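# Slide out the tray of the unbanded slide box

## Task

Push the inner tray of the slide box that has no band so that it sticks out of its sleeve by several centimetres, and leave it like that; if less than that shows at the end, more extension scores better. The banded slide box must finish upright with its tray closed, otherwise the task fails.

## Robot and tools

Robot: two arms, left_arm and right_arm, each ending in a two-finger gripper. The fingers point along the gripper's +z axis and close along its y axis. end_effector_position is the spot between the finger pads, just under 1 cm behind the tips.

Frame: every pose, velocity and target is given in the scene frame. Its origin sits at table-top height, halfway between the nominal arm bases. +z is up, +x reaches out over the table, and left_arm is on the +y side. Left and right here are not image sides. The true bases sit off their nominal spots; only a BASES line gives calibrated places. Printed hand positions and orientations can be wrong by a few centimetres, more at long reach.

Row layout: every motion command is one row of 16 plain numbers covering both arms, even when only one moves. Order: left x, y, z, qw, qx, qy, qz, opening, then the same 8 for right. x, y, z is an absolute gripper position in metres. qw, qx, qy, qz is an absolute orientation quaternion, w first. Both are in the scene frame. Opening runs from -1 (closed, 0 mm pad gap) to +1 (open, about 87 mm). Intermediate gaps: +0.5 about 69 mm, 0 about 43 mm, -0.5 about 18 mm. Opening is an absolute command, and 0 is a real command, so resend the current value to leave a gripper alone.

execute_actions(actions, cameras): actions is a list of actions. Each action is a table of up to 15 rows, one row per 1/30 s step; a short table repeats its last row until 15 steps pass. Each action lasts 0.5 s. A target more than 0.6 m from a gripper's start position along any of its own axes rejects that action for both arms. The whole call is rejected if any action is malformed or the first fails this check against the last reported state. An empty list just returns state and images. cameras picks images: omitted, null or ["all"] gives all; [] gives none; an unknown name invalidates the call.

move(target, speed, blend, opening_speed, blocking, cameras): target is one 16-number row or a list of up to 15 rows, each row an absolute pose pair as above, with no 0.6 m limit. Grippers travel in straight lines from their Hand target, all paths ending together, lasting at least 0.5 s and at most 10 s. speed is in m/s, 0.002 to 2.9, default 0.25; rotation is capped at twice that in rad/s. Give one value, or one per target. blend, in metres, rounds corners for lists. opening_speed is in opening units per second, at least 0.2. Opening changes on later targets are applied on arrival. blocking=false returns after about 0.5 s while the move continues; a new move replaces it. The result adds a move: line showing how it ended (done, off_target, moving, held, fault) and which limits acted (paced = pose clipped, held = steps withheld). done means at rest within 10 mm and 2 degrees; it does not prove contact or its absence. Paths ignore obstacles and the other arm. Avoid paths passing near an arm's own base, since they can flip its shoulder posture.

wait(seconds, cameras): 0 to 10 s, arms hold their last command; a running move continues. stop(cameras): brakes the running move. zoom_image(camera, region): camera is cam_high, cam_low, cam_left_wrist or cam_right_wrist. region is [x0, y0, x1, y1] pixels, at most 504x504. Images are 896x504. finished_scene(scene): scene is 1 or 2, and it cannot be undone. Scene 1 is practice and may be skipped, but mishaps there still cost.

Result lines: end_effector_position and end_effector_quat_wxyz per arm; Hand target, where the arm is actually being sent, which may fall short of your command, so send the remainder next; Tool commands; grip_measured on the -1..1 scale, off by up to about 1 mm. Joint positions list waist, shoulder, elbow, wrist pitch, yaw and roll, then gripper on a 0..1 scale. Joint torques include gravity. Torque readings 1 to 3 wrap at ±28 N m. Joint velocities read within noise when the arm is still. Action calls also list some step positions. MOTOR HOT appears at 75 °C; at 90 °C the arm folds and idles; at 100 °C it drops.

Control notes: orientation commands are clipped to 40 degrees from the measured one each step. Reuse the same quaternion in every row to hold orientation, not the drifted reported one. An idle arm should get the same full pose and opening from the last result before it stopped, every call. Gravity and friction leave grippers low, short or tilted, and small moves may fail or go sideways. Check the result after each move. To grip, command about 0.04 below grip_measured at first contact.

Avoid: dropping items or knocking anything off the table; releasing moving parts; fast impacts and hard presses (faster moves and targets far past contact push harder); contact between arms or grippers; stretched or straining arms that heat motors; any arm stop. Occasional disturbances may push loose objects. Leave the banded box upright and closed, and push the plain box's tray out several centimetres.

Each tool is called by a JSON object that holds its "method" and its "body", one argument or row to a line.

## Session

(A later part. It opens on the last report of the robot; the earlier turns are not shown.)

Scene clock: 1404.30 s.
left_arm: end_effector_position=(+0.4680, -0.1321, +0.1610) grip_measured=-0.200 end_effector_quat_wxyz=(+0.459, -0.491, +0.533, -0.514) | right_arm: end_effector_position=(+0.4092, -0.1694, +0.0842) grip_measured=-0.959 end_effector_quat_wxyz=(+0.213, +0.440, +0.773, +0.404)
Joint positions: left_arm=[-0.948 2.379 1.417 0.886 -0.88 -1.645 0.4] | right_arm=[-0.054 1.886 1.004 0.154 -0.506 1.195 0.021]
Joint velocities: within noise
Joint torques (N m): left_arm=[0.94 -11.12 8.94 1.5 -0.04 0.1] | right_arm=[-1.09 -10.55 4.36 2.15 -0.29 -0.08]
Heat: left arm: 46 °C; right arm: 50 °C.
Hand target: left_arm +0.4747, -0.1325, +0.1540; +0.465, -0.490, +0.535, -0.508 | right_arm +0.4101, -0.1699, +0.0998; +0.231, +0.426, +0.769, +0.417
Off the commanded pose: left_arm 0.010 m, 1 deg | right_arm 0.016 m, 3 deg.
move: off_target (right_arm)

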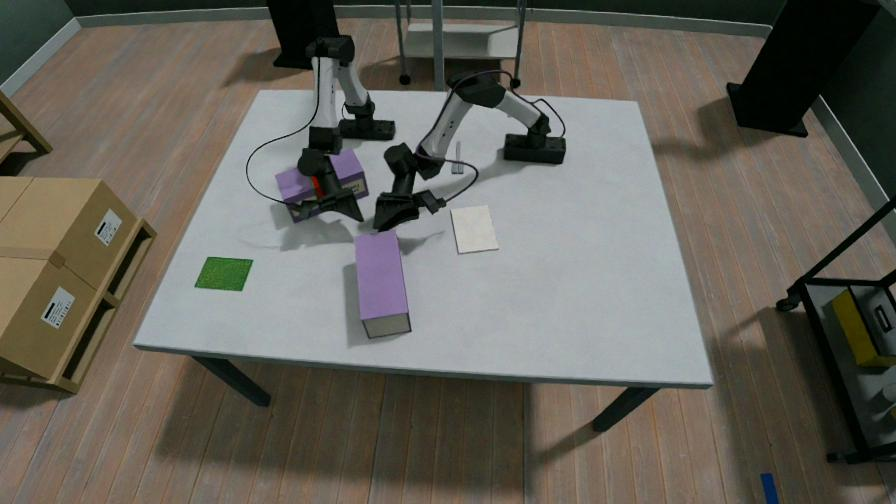

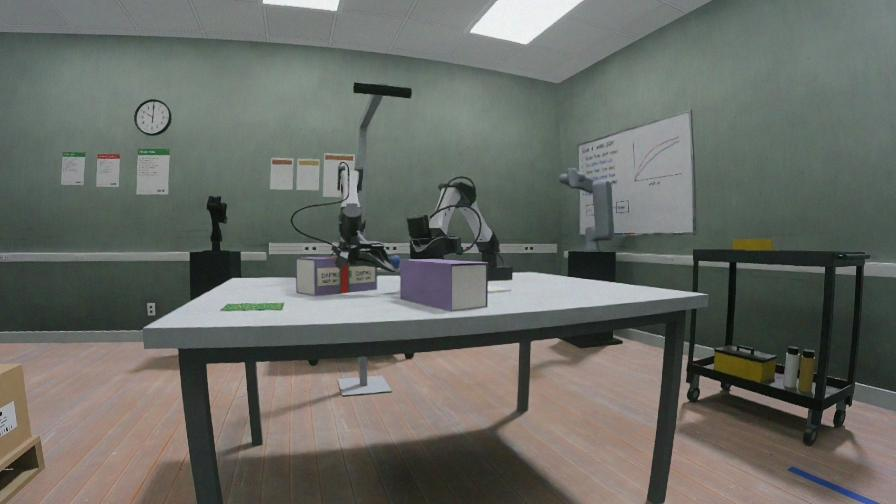

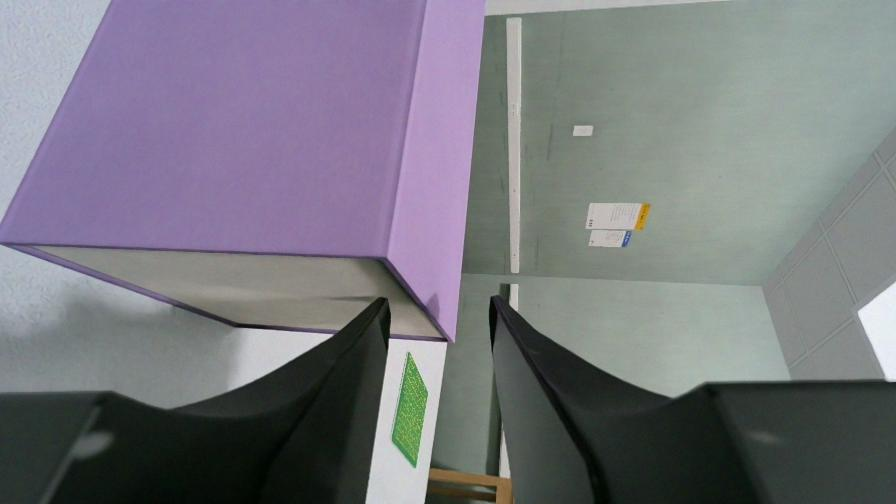

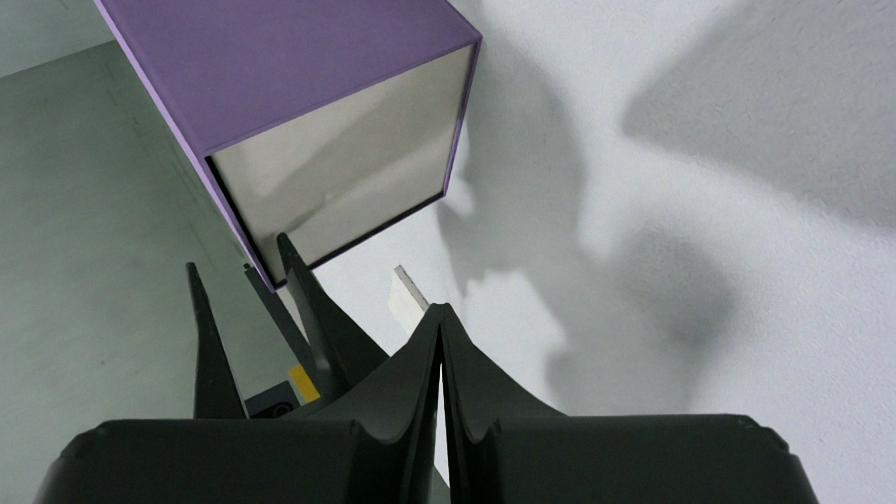

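{"method": "move", "body": {
  "target": [
    [0.465,-0.146,0.147,0.465,-0.490,0.5348,-0.5075,-0.2,0.41,-0.17,0.10,0.2314,0.4261,0.7686,0.4173,-1],
    [0.488,-0.149,0.145,0.465,-0.490,0.5348,-0.5075,-0.2,0.41,-0.17,0.10,0.2314,0.4261,0.7686,0.4173,-1]
  ],
  "speed": 0.05,
  "cameras": ["cam_left_wrist","cam_right_wrist"]
}}

Scene clock: 1417.87 s.
left_arm: end_effector_position=(+0.4782, -0.1515, +0.1541) grip_measured=-0.200 end_effector_quat_wxyz=(+0.457, -0.488, +0.533, -0.518) | right_arm: end_effector_position=(+0.4092, -0.1693, +0.0843) grip_measured=-0.959 end_effector_quat_wxyz=(+0.214, +0.440, +0.773, +0.405)
Joint positions: left_arm=[-0.949 2.459 1.538 0.85 -0.873 -1.645 0.4] | right_arm=[-0.054 1.886 1.004 0.155 -0.507 1.195 0.021]
Joint velocities: within noise
Joint torques (N m): left_arm=[1.5 -11.74 9.42 1.39 -0.02 0.16] | right_arm=[-1.1 -10.55 4.36 2.15 -0.29 -0.08]
Heat: left arm: 45 °C; right arm: 48 °C.
Hand target: left_arm +0.4875, -0.1483, +0.1451; +0.465, -0.490, +0.535, -0.508 | right_arm +0.4101, -0.1699, +0.0998; +0.231, +0.426, +0.769, +0.417
Off the commanded pose: left_arm 0.014 m, 2 deg | right_arm 0.016 m, 3 deg.
move: off_target (left_arm, right_arm)
Images, in order (width x height): cam_left_wrist 896x504, cam_right_wrist 896x504.

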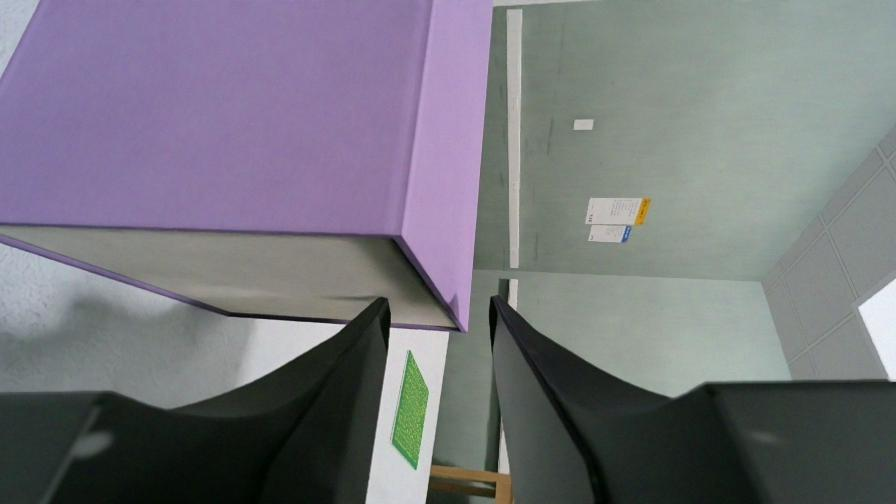

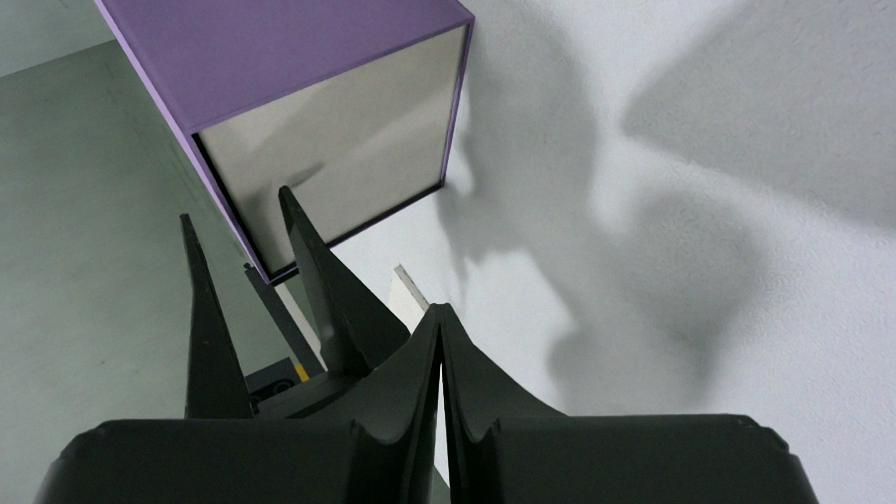

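{"method": "move", "body": {
  "target": [0.488,-0.149,0.143,0.465,-0.490,0.5348,-0.5075,-1,0.41,-0.17,0.10,0.2314,0.4261,0.7686,0.4173,-1],
  "opening_speed": 0.6,
  "cameras": ["cam_left_wrist"]
}}

{"method": "move", "body": {
  "target": [0.478,-0.147,0.09,0.465,-0.490,0.5348,-0.5075,-1,0.455,-0.160,0.10,0.2314,0.4261,0.7686,0.4173,-1],
  "speed": 0.06
}}

Scene clock: 1429.03 s.
left_arm: end_effector_position=(+0.4789, -0.1532, +0.1562) grip_measured=-0.973 end_effector_quat_wxyz=(+0.455, -0.488, +0.529, -0.524) | right_arm: end_effector_position=(+0.4092, -0.1693, +0.0843) grip_measured=-0.959 end_effector_quat_wxyz=(+0.213, +0.439, +0.773, +0.405)
Joint positions: left_arm=[-0.949 2.465 1.546 0.862 -0.87 -1.645 0.014] | right_arm=[-0.054 1.886 1.004 0.155 -0.507 1.195 0.021]
Joint velocities: within noise
Joint torques (N m): left_arm=[1.21 -11.86 8.73 1.34 -0.1 0.1] | right_arm=[-1.1 -10.55 4.37 2.15 -0.28 -0.08]
Heat: left arm: 46 °C; right arm: 49 °C.
Hand target: left_arm +0.4874, -0.1483, +0.1430; +0.465, -0.490, +0.535, -0.508 | right_arm +0.4101, -0.1699, +0.0998; +0.231, +0.426, +0.769, +0.417
Off the commanded pose: left_arm 0.017 m, 2 deg | right_arm 0.016 m, 3 deg.
move: off_target (left_arm, right_arm)
Images, in order (width x height): cam_left_wrist 896x504.

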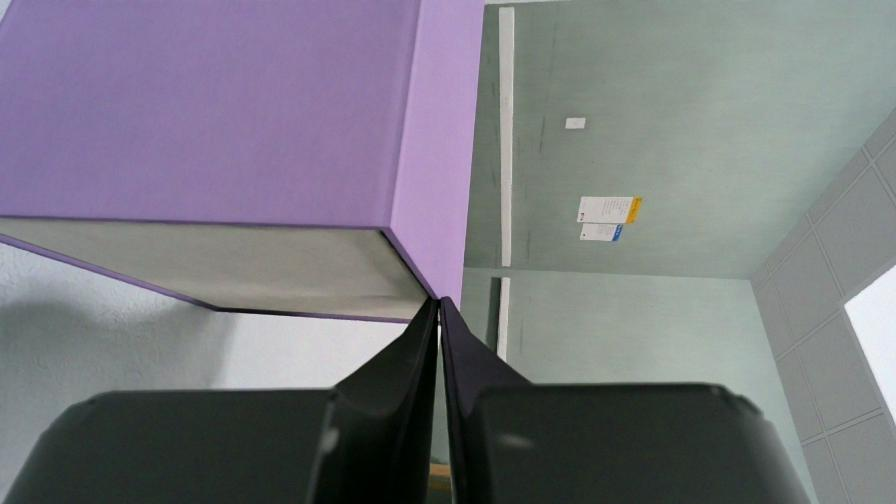

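Scene clock: 1430.47 s.
left_arm: end_effector_position=(+0.4781, -0.1516, +0.1537) grip_measured=-0.994 end_effector_quat_wxyz=(-0.446, +0.495, -0.479, +0.571) | right_arm: end_effector_position=(+0.4443, -0.1606, +0.0904) grip_measured=-0.959 end_effector_quat_wxyz=(+0.220, +0.428, +0.772, +0.415)
Joint positions: left_arm=[-0.95 2.546 1.546 1.078 -0.873 -1.65 0.003] | right_arm=[-0.032 1.987 1.154 0.14 -0.507 1.207 0.021]
Joint velocities: within noise
Joint torques (N m): left_arm=[0.02 -9.47 3.52 0.77 -0.12 0.15] | right_arm=[-0.24 -8.17 8.51 1.84 -0.04 0.06]
Heat: left arm: 46 °C; right arm: 49 °C.
Hand target: left_arm +0.4751, -0.1431, +0.0920; -0.465, +0.489, -0.535, +0.509 | right_arm +0.4545, -0.1600, +0.1002; +0.232, +0.426, +0.768, +0.418
Off the commanded pose: left_arm 0.064 m, 10 deg | right_arm 0.014 m, 1 deg.
move: off_target (left_arm, right_arm)

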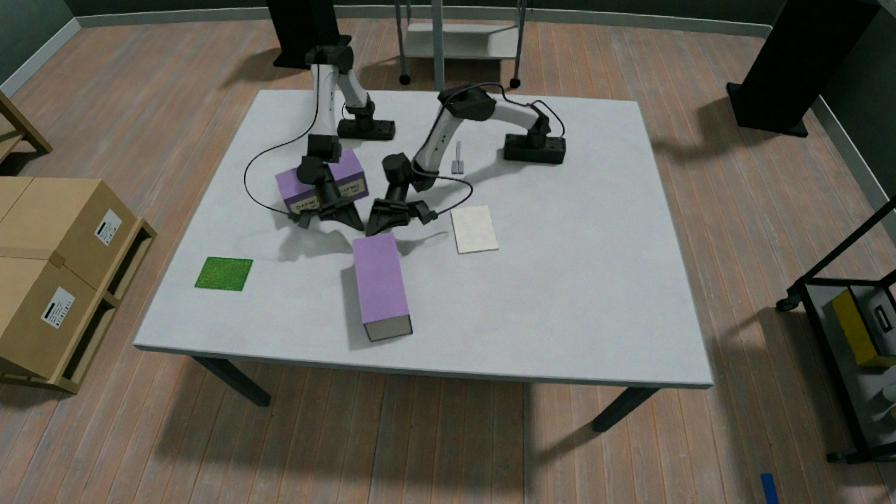

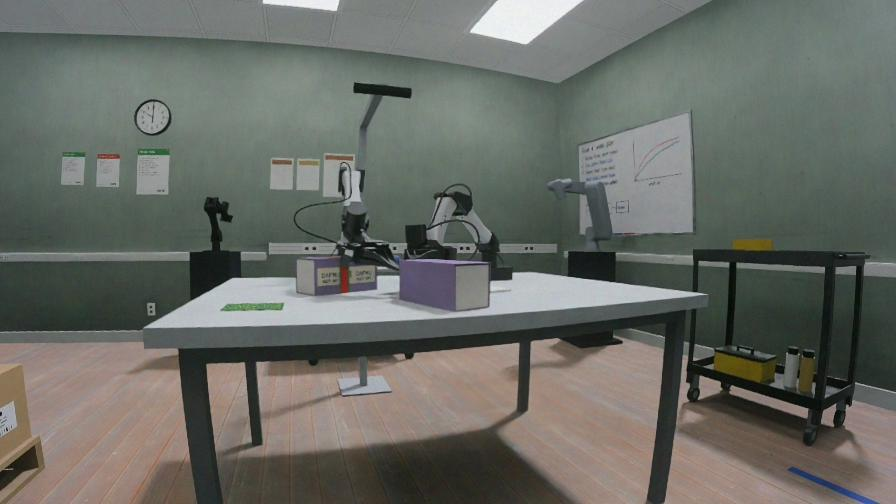

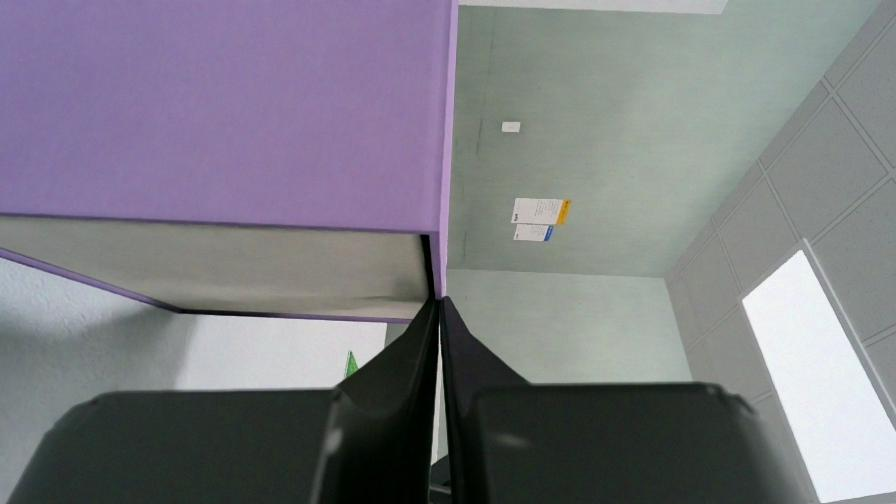

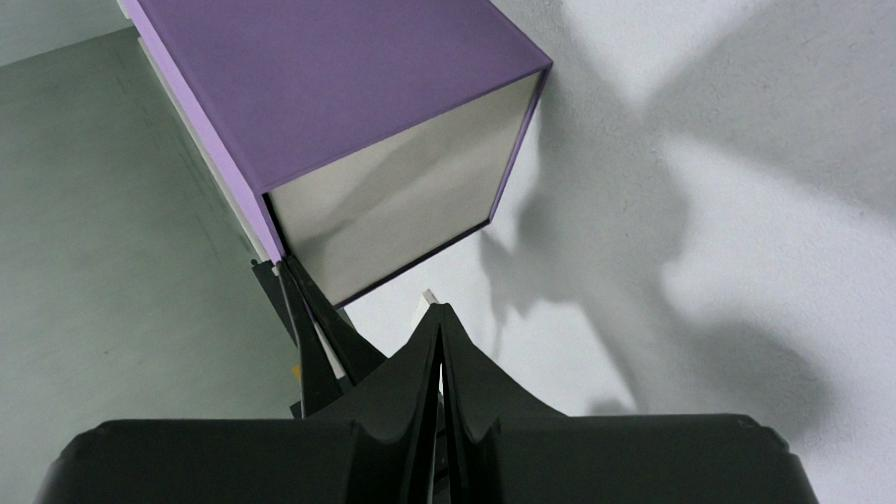

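{"method": "move", "body": {
  "target": [
    [0.470,-0.147,0.07,0.465,-0.490,0.5348,-0.5075,-1,0.48,-0.155,0.10,0.2314,0.4261,0.7686,0.4173,-1],
    [0.465,-0.147,0.05,0.465,-0.490,0.5348,-0.5075,-1,0.525,-0.142,0.10,0.2314,0.4261,0.7686,0.4173,-1]
  ],
  "speed": 0.05
}}

Scene clock: 1442.27 s.
left_arm: end_effector_position=(+0.4647, -0.1467, +0.0710) grip_measured=-1.000 end_effector_quat_wxyz=(+0.458, -0.490, +0.520, -0.528) | right_arm: end_effector_position=(+0.5103, -0.1437, +0.0844) grip_measured=-0.959 end_effector_quat_wxyz=(+0.210, +0.433, +0.775, +0.410)
Joint positions: left_arm=[-0.969 2.682 1.525 1.122 -0.9 -1.64 0] | right_arm=[0.012 2.218 1.515 -0.002 -0.475 1.236 0.02]
Joint velocities: within noise
Joint torques (N m): left_arm=[-0.31 -11.45 7.24 1.18 -0.06 0.05] | right_arm=[-0.14 -10.06 9.35 2.04 -0.01 0.09]
Heat: left arm: 45 °C; right arm: 48 °C.
Hand target: left_arm +0.4642, -0.1460, +0.0503; +0.465, -0.489, +0.535, -0.508 | right_arm +0.5238, -0.1420, +0.1005; +0.231, +0.426, +0.768, +0.418
Off the commanded pose: left_arm 0.021 m, 3 deg | right_arm 0.022 m, 3 deg.
move: off_target (left_arm, right_arm)

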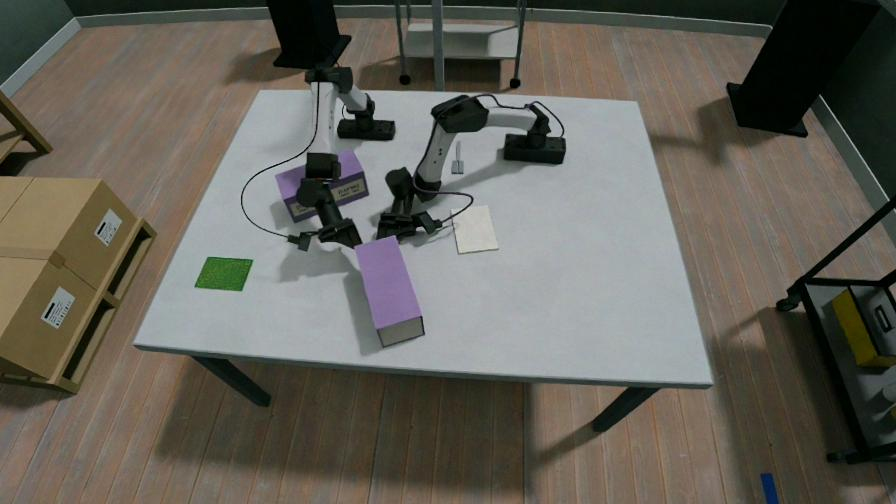

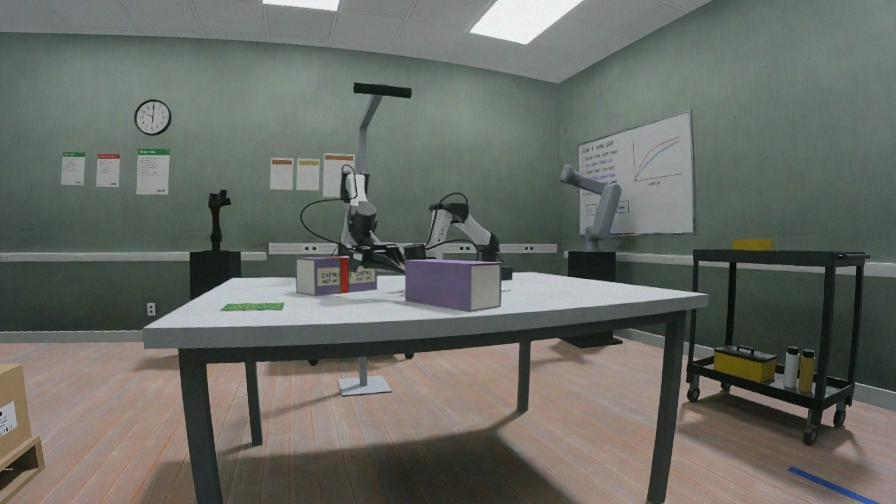

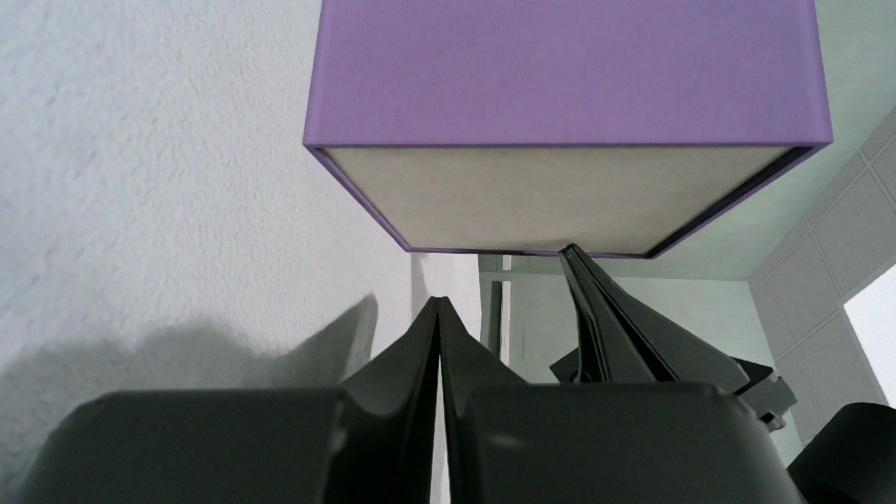

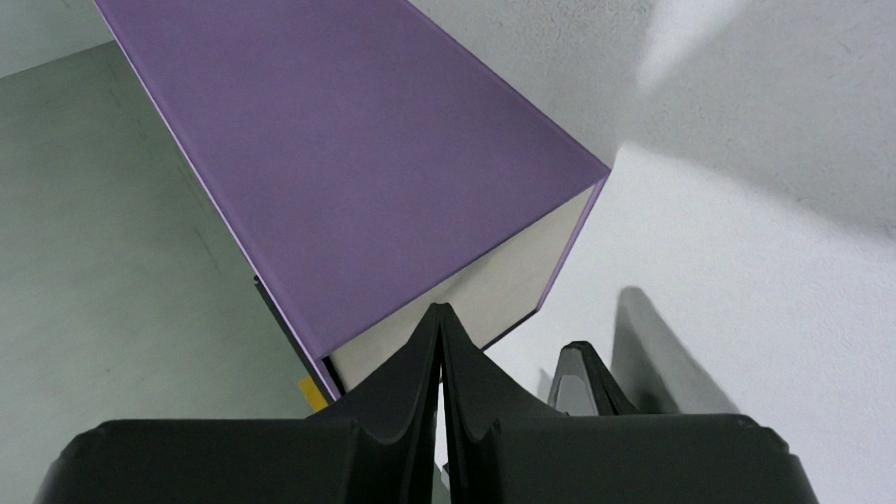

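{"method": "move", "body": {
  "target": [
    [0.40,-0.11,0.10,0.465,-0.490,0.5348,-0.5075,-1,0.43,-0.19,0.11,0.2314,0.4261,0.7686,0.4173,-1],
    [0.395,-0.125,0.085,0.6404,-0.0667,0.7631,0.056,0.3,0.36,-0.27,0.22,0.483,-0.2241,0.8365,0.1294,-1]
  ],
  "speed": 0.3,
  "cameras": ["cam_left_wrist","cam_right_wrist"]
}}

Scene clock: 1475.33 s.
left_arm: end_effector_position=(+0.3959, -0.1216, +0.0900) grip_measured=+0.300 end_effector_quat_wxyz=(+0.638, -0.065, +0.766, +0.049) | right_arm: end_effector_position=(+0.3542, -0.2681, +0.1952) grip_measured=-0.959 end_effector_quat_wxyz=(+0.459, -0.214, +0.851, +0.138)
Joint positions: left_arm=[-1.136 2.466 1.747 0.064 -1.27 -0.641 0.65] | right_arm=[-0.24 1.494 1.164 -0.412 -0.645 -0.458 0.021]
Joint velocities: within noise
Joint torques (N m): left_arm=[-0.57 -12.37 9.68 1.08 -0.43 -0.12] | right_arm=[-1.21 -7.25 9.68 1.74 -0.39 -0.04]
Heat: left arm: 45 °C; right arm: 51 °C.
Hand target: left_arm +0.3948, -0.1249, +0.0850; +0.641, -0.066, +0.763, +0.055 | right_arm +0.3593, -0.2698, +0.2199; +0.483, -0.224, +0.836, +0.129
Off the commanded pose: left_arm 0.006 m, 1 deg | right_arm 0.026 m, 4 deg.
move: off_target (right_arm)
Images, in order (width x height): cam_left_wrist 896x504, cam_right_wrist 896x504.

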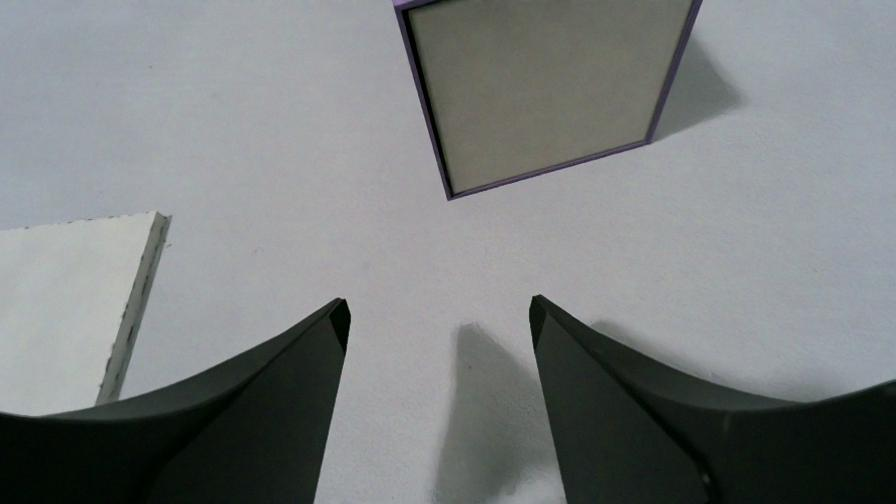

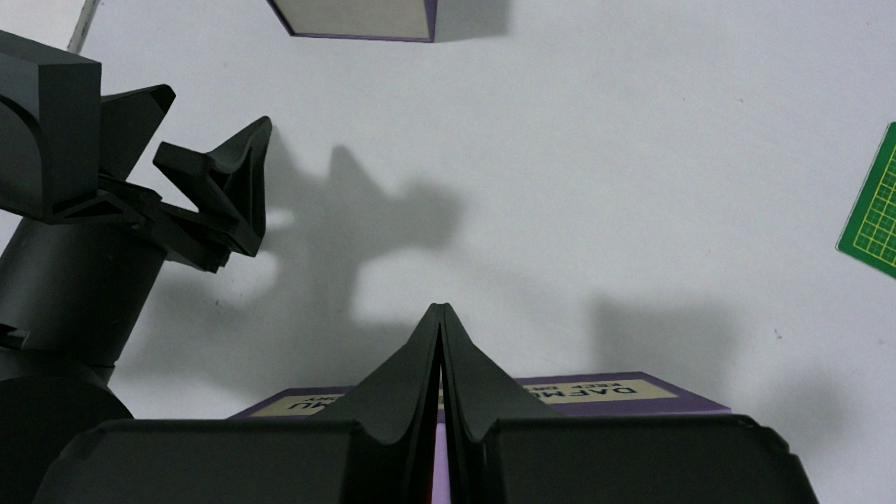

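{"method": "move", "body": {
  "target": [0.452,-0.113,0.085,0.6404,-0.0667,0.7631,0.056,0.3,0.36,-0.27,0.22,0.483,-0.2241,0.8365,0.1294,-1],
  "speed": 0.1,
  "cameras": ["cam_left_wrist"]
}}

Scene clock: 1483.73 s.
left_arm: end_effector_position=(+0.4497, -0.1066, +0.0898) grip_measured=+0.300 end_effector_quat_wxyz=(+0.639, -0.065, +0.764, +0.060) | right_arm: end_effector_position=(+0.3541, -0.2679, +0.1951) grip_measured=-0.959 end_effector_quat_wxyz=(+0.459, -0.214, +0.851, +0.138)
Joint positions: left_arm=[-1.032 2.513 1.795 0.21 -1.199 -0.471 0.65] | right_arm=[-0.24 1.494 1.164 -0.413 -0.645 -0.459 0.021]
Joint velocities: within noise
Joint torques (N m): left_arm=[-0.14 -12.62 9.94 1.4 -0.12 0.01] | right_arm=[-1.2 -7.25 9.66 1.74 -0.39 -0.04]
Heat: left arm: 46 °C; right arm: 50 °C.
Hand target: left_arm +0.4517, -0.1126, +0.0850; +0.640, -0.067, +0.763, +0.056 | right_arm +0.3592, -0.2698, +0.2199; +0.483, -0.224, +0.836, +0.129
Off the commanded pose: left_arm 0.008 m, 1 deg | right_arm 0.026 m, 4 deg.
move: off_target (right_arm)
Images, in order (width x height): cam_left_wrist 896x504.

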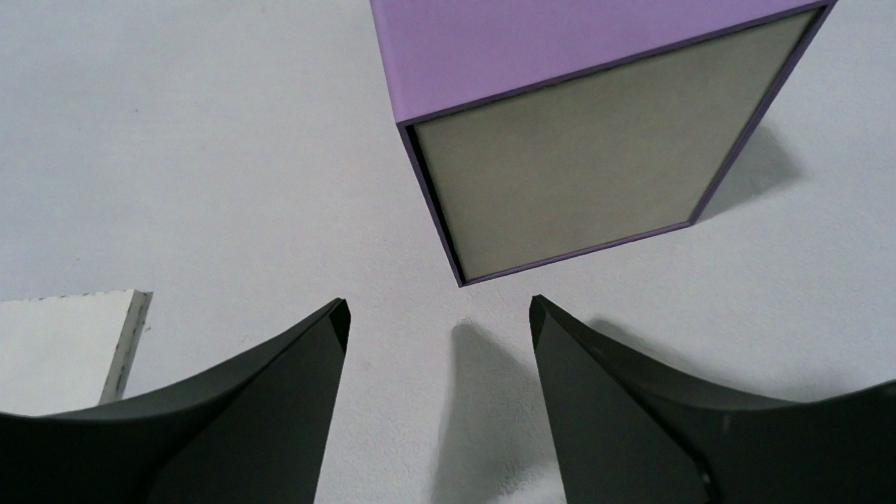

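{"method": "move", "body": {
  "target": [
    [0.478,-0.108,0.085,0.6404,-0.0667,0.7631,0.056,0.3,0.36,-0.27,0.22,0.483,-0.2241,0.8365,0.1294,-1]
  ],
  "speed": 0.05,
  "cameras": ["cam_left_wrist"]
}}

{"method": "move", "body": {
  "target": [
    [0.479,-0.108,0.085,0.6404,-0.0667,0.7631,0.056,-1,0.36,-0.27,0.22,0.483,-0.2241,0.8365,0.1294,-1]
  ],
  "opening_speed": 0.8,
  "cameras": ["cam_left_wrist"]
}}

Scene clock: 1502.80 s.
left_arm: end_effector_position=(+0.4737, -0.1034, +0.0899) grip_measured=+0.300 end_effector_quat_wxyz=(+0.639, -0.064, +0.765, +0.059) | right_arm: end_effector_position=(+0.3541, -0.2679, +0.1951) grip_measured=-0.959 end_effector_quat_wxyz=(+0.459, -0.214, +0.851, +0.139)
Joint positions: left_arm=[-0.989 2.547 1.846 0.243 -1.158 -0.415 0.65] | right_arm=[-0.24 1.494 1.164 -0.413 -0.646 -0.459 0.021]
Joint velocities: within noise
Joint torques (N m): left_arm=[0.14 -12.75 9.99 1.53 -0.13 -0.05] | right_arm=[-1.2 -7.25 9.66 1.74 -0.39 -0.03]
Heat: left arm: 46 °C; right arm: 51 °C.
Hand target: left_arm +0.4777, -0.1077, +0.0851; +0.640, -0.067, +0.763, +0.056 | right_arm +0.3592, -0.2698, +0.2199; +0.483, -0.224, +0.836, +0.129
Off the commanded pose: left_arm 0.008 m, 1 deg | right_arm 0.026 m, 4 deg.
move: off_target (right_arm)
Images, in order (width x height): cam_left_wrist 896x504.

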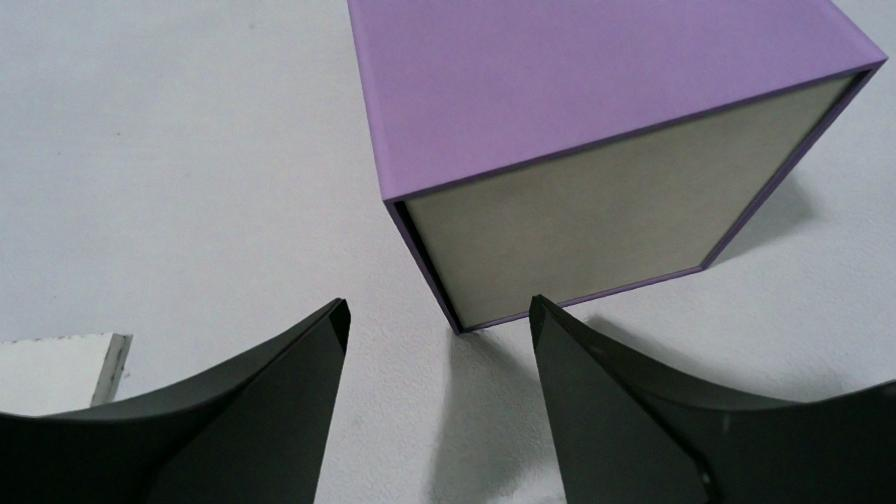

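Scene clock: 1504.63 s.
left_arm: end_effector_position=(+0.4737, -0.1038, +0.0898) grip_measured=-1.000 end_effector_quat_wxyz=(+0.638, -0.062, +0.765, +0.059) | right_arm: end_effector_position=(+0.3541, -0.2679, +0.1951) grip_measured=-0.959 end_effector_quat_wxyz=(+0.459, -0.214, +0.851, +0.139)
Joint positions: left_arm=[-0.989 2.547 1.846 0.244 -1.155 -0.411 0] | right_arm=[-0.24 1.494 1.164 -0.413 -0.646 -0.459 0.021]
Joint velocities: within noise
Joint torques (N m): left_arm=[0.46 -12.64 10.26 1.47 -0.11 0.02] | right_arm=[-1.2 -7.27 9.66 1.74 -0.38 -0.03]
Heat: left arm: 46 °C; right arm: 51 °C.
Hand target: left_arm +0.4787, -0.1077, +0.0851; +0.640, -0.067, +0.763, +0.056 | right_arm +0.3592, -0.2698, +0.2199; +0.483, -0.224, +0.836, +0.129
Off the commanded pose: left_arm 0.008 m, 1 deg | right_arm 0.026 m, 4 deg.
move: off_target (right_arm)
Images, in order (width x height): cam_left_wrist 896x504.

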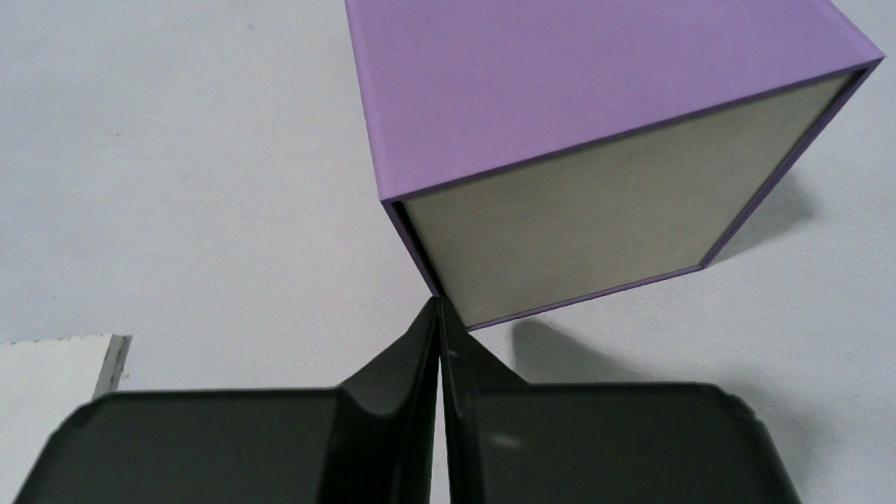

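{"method": "move", "body": {
  "target": [
    [0.479,-0.106,0.085,0.6404,-0.0667,0.7631,0.056,-0.1,0.36,-0.27,0.22,0.483,-0.2241,0.8365,0.1294,-1],
    [0.496,-0.103,0.085,0.6404,-0.0667,0.7631,0.056,-0.1,0.36,-0.27,0.22,0.483,-0.2241,0.8365,0.1294,-1]
  ],
  "speed": 0.05,
  "cameras": ["cam_left_wrist"]
}}

{"method": "move", "body": {
  "target": [
    [0.496,-0.103,0.085,0.6404,-0.0667,0.7631,0.056,-1,0.36,-0.27,0.22,0.483,-0.2241,0.8365,0.1294,-1]
  ],
  "opening_speed": 0.8,
  "cameras": ["cam_left_wrist"]
}}

Scene clock: 1516.10 s.
left_arm: end_effector_position=(+0.4886, -0.1016, +0.0894) grip_measured=-0.100 end_effector_quat_wxyz=(+0.638, -0.061, +0.765, +0.058) | right_arm: end_effector_position=(+0.3541, -0.2679, +0.1951) grip_measured=-0.959 end_effector_quat_wxyz=(+0.459, -0.214, +0.851, +0.139)
Joint positions: left_arm=[-0.962 2.569 1.88 0.26 -1.128 -0.382 0.45] | right_arm=[-0.24 1.494 1.164 -0.413 -0.646 -0.459 0.021]
Joint velocities: within noise
Joint torques (N m): left_arm=[1.01 -12.96 10.25 1.55 -0.12 0.05] | right_arm=[-1.21 -7.27 9.68 1.74 -0.38 -0.04]
Heat: left arm: 46 °C; right arm: 51 °C.
Hand target: left_arm +0.4957, -0.1026, +0.0849; +0.640, -0.067, +0.763, +0.056 | right_arm +0.3592, -0.2698, +0.2199; +0.483, -0.224, +0.836, +0.129
Off the commanded pose: left_arm 0.009 m, 1 deg | right_arm 0.026 m, 4 deg.
move: off_target (right_arm)
Images, in order (width x height): cam_left_wrist 896x504.

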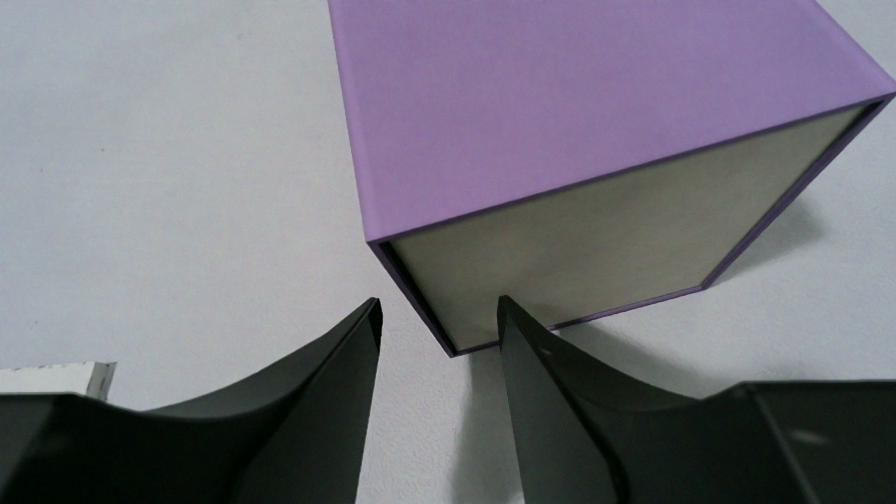

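Scene clock: 1517.47 s.
left_arm: end_effector_position=(+0.4887, -0.1030, +0.0891) grip_measured=-1.000 end_effector_quat_wxyz=(+0.638, -0.058, +0.766, +0.055) | right_arm: end_effector_position=(+0.3541, -0.2679, +0.1951) grip_measured=-0.959 end_effector_quat_wxyz=(+0.459, -0.214, +0.851, +0.139)
Joint positions: left_arm=[-0.962 2.569 1.88 0.262 -1.12 -0.379 0] | right_arm=[-0.24 1.494 1.164 -0.413 -0.646 -0.459 0.021]
Joint velocities: within noise
Joint torques (N m): left_arm=[0.85 -12.9 10.24 1.56 -0.13 -0.04] | right_arm=[-1.21 -7.25 9.66 1.74 -0.38 -0.04]
Heat: left arm: 46 °C; right arm: 51 °C.
Hand target: left_arm +0.4957, -0.1026, +0.0848; +0.640, -0.066, +0.763, +0.056 | right_arm +0.3592, -0.2698, +0.2199; +0.483, -0.224, +0.836, +0.129
Off the commanded pose: left_arm 0.008 m, 1 deg | right_arm 0.026 m, 4 deg.
move: off_target (right_arm)
Images, in order (width x height): cam_left_wrist 896x504.

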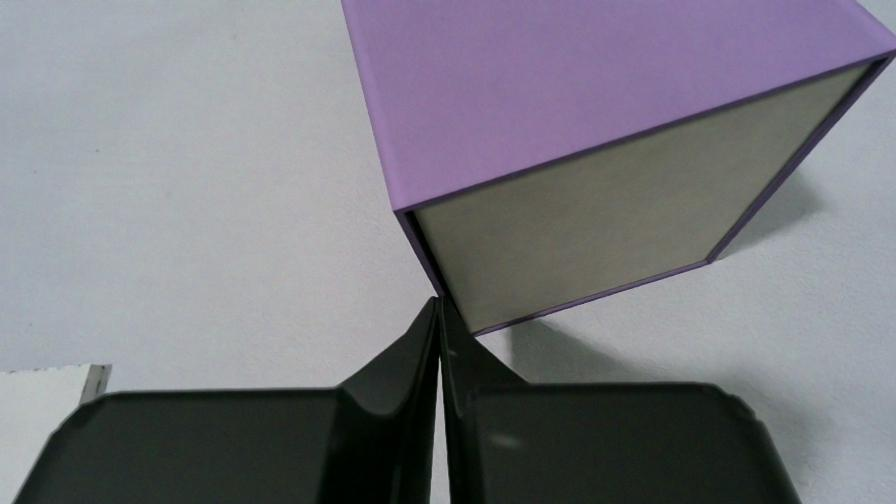

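{"method": "move", "body": {
  "target": [
    [0.455,-0.10,0.08,0.6404,-0.0667,0.7631,0.056,-1,0.36,-0.27,0.22,0.483,-0.2241,0.8365,0.1294,-1]
  ],
  "speed": 0.04,
  "cameras": ["cam_left_wrist"]
}}

Scene clock: 1525.17 s.
left_arm: end_effector_position=(+0.4566, -0.0973, +0.0542) grip_measured=-1.000 end_effector_quat_wxyz=(+0.629, -0.046, +0.773, +0.072) | right_arm: end_effector_position=(+0.3541, -0.2679, +0.1951) grip_measured=-0.959 end_effector_quat_wxyz=(+0.459, -0.214, +0.851, +0.139)
Joint positions: left_arm=[-1.009 2.569 1.763 0.282 -1.165 -0.435 0] | right_arm=[-0.24 1.494 1.164 -0.413 -0.646 -0.459 0.021]
Joint velocities: within noise
Joint torques (N m): left_arm=[-0.73 -20.11 5.68 1.43 -0.33 -0.17] | right_arm=[-1.21 -7.28 9.68 1.74 -0.38 -0.04]
Heat: left arm: 47 °C; right arm: 51 °C.
Hand target: left_arm +0.4554, -0.0999, +0.0793; +0.640, -0.067, +0.763, +0.056 | right_arm +0.3592, -0.2698, +0.2199; +0.483, -0.224, +0.837, +0.129
Off the commanded pose: left_arm 0.026 m, 3 deg | right_arm 0.026 m, 4 deg.
move: off_target (left_arm, right_arm)
Images, in order (width x height): cam_left_wrist 896x504.

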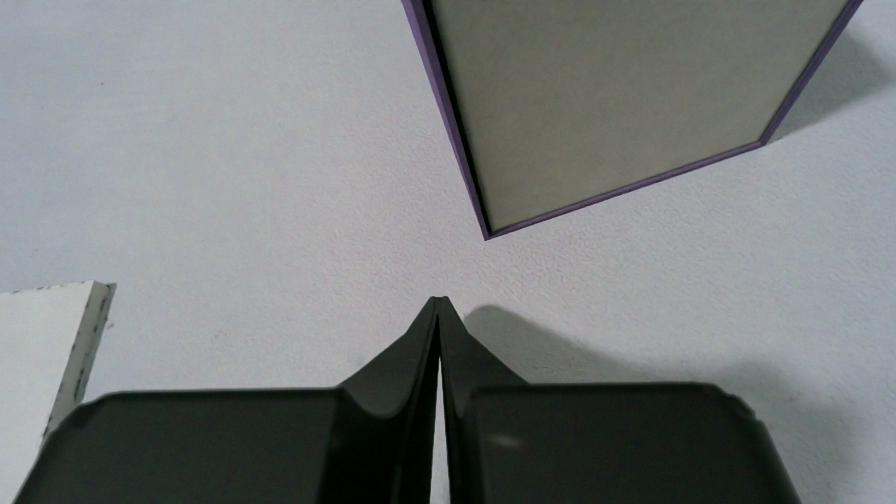

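{"method": "move", "body": {
  "target": [
    [0.40,-0.07,0.12,0.6404,-0.0667,0.7631,0.056,-1,0.46,-0.28,0.17,0.483,-0.13,0.8554,0.08,-1],
    [0.36,0.02,0.17,0.633,0.133,0.7544,-0.1116,-1,0.545,-0.26,0.085,0.483,-0.13,0.8554,0.08,-1]
  ],
  "speed": 0.2
}}

Scene clock: 1541.37 s.
left_arm: end_effector_position=(+0.3598, +0.0167, +0.1606) grip_measured=-1.000 end_effector_quat_wxyz=(+0.625, +0.138, +0.761, -0.105) | right_arm: end_effector_position=(+0.5283, -0.2593, +0.0666) grip_measured=-0.959 end_effector_quat_wxyz=(+0.460, -0.130, +0.874, +0.091)
Joint positions: left_arm=[-0.933 1.655 0.685 0.73 -0.605 -0.126 0] | right_arm=[-0.082 2.199 1.532 0.024 -0.362 -0.212 0.021]
Joint velocities: within noise
Joint torques (N m): left_arm=[0.77 -10.15 5.5 1.81 0.02 0.07] | right_arm=[-0.29 -10.17 9.21 2.3 -0.01 0.14]
Heat: left arm: 52 °C; right arm: 52 °C.
Hand target: left_arm +0.3601, +0.0199, +0.1699; +0.633, +0.133, +0.754, -0.111 | right_arm +0.5436, -0.2599, +0.0855; +0.486, -0.131, +0.860, +0.081
Off the commanded pose: left_arm 0.010 m, 2 deg | right_arm 0.025 m, 4 deg.
move: off_target (right_arm)

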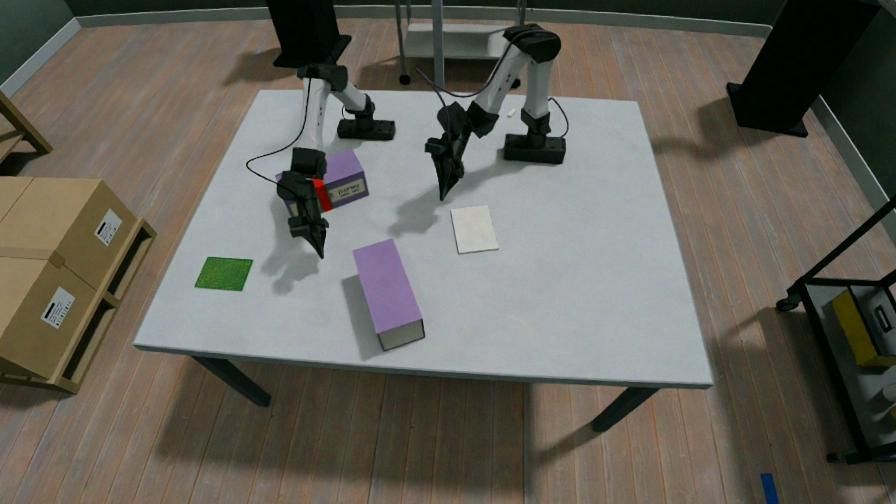

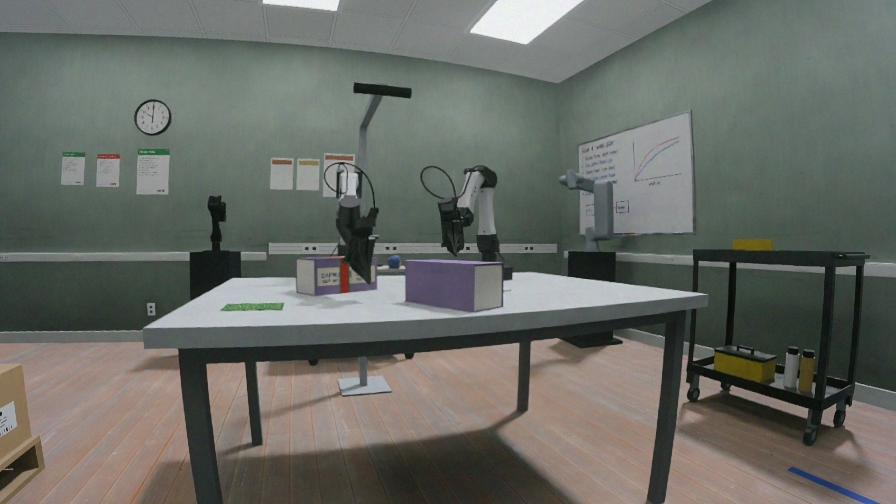

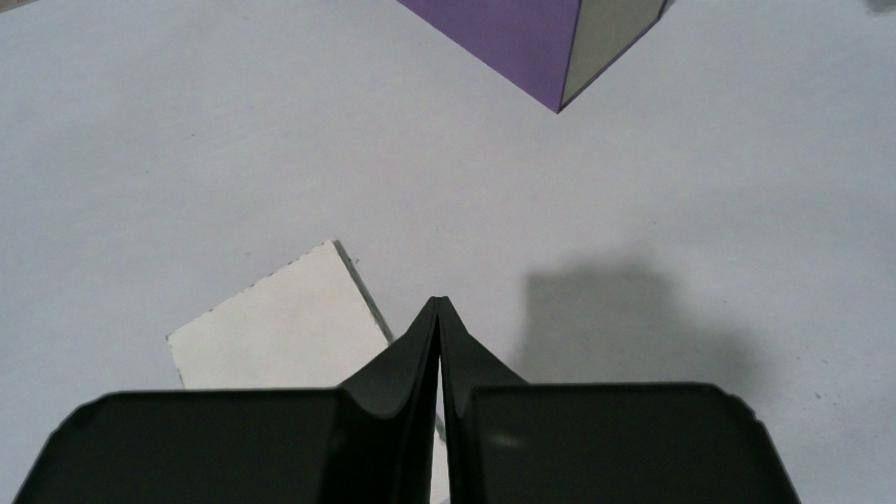

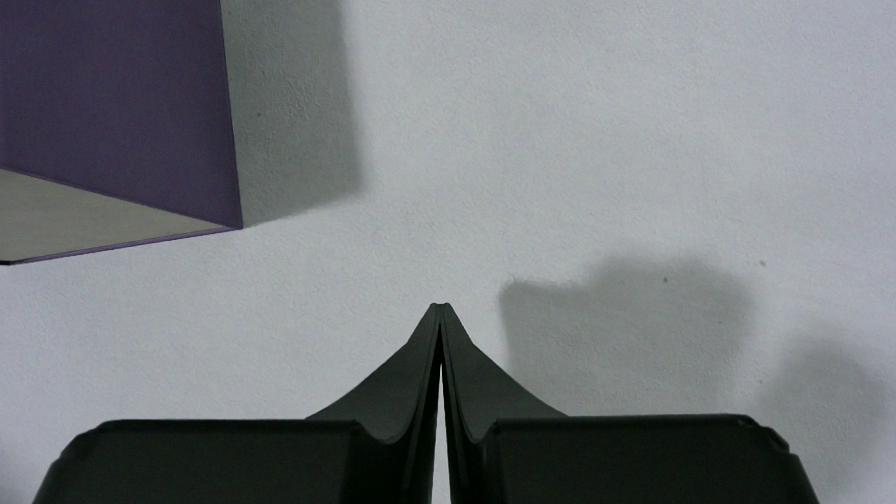

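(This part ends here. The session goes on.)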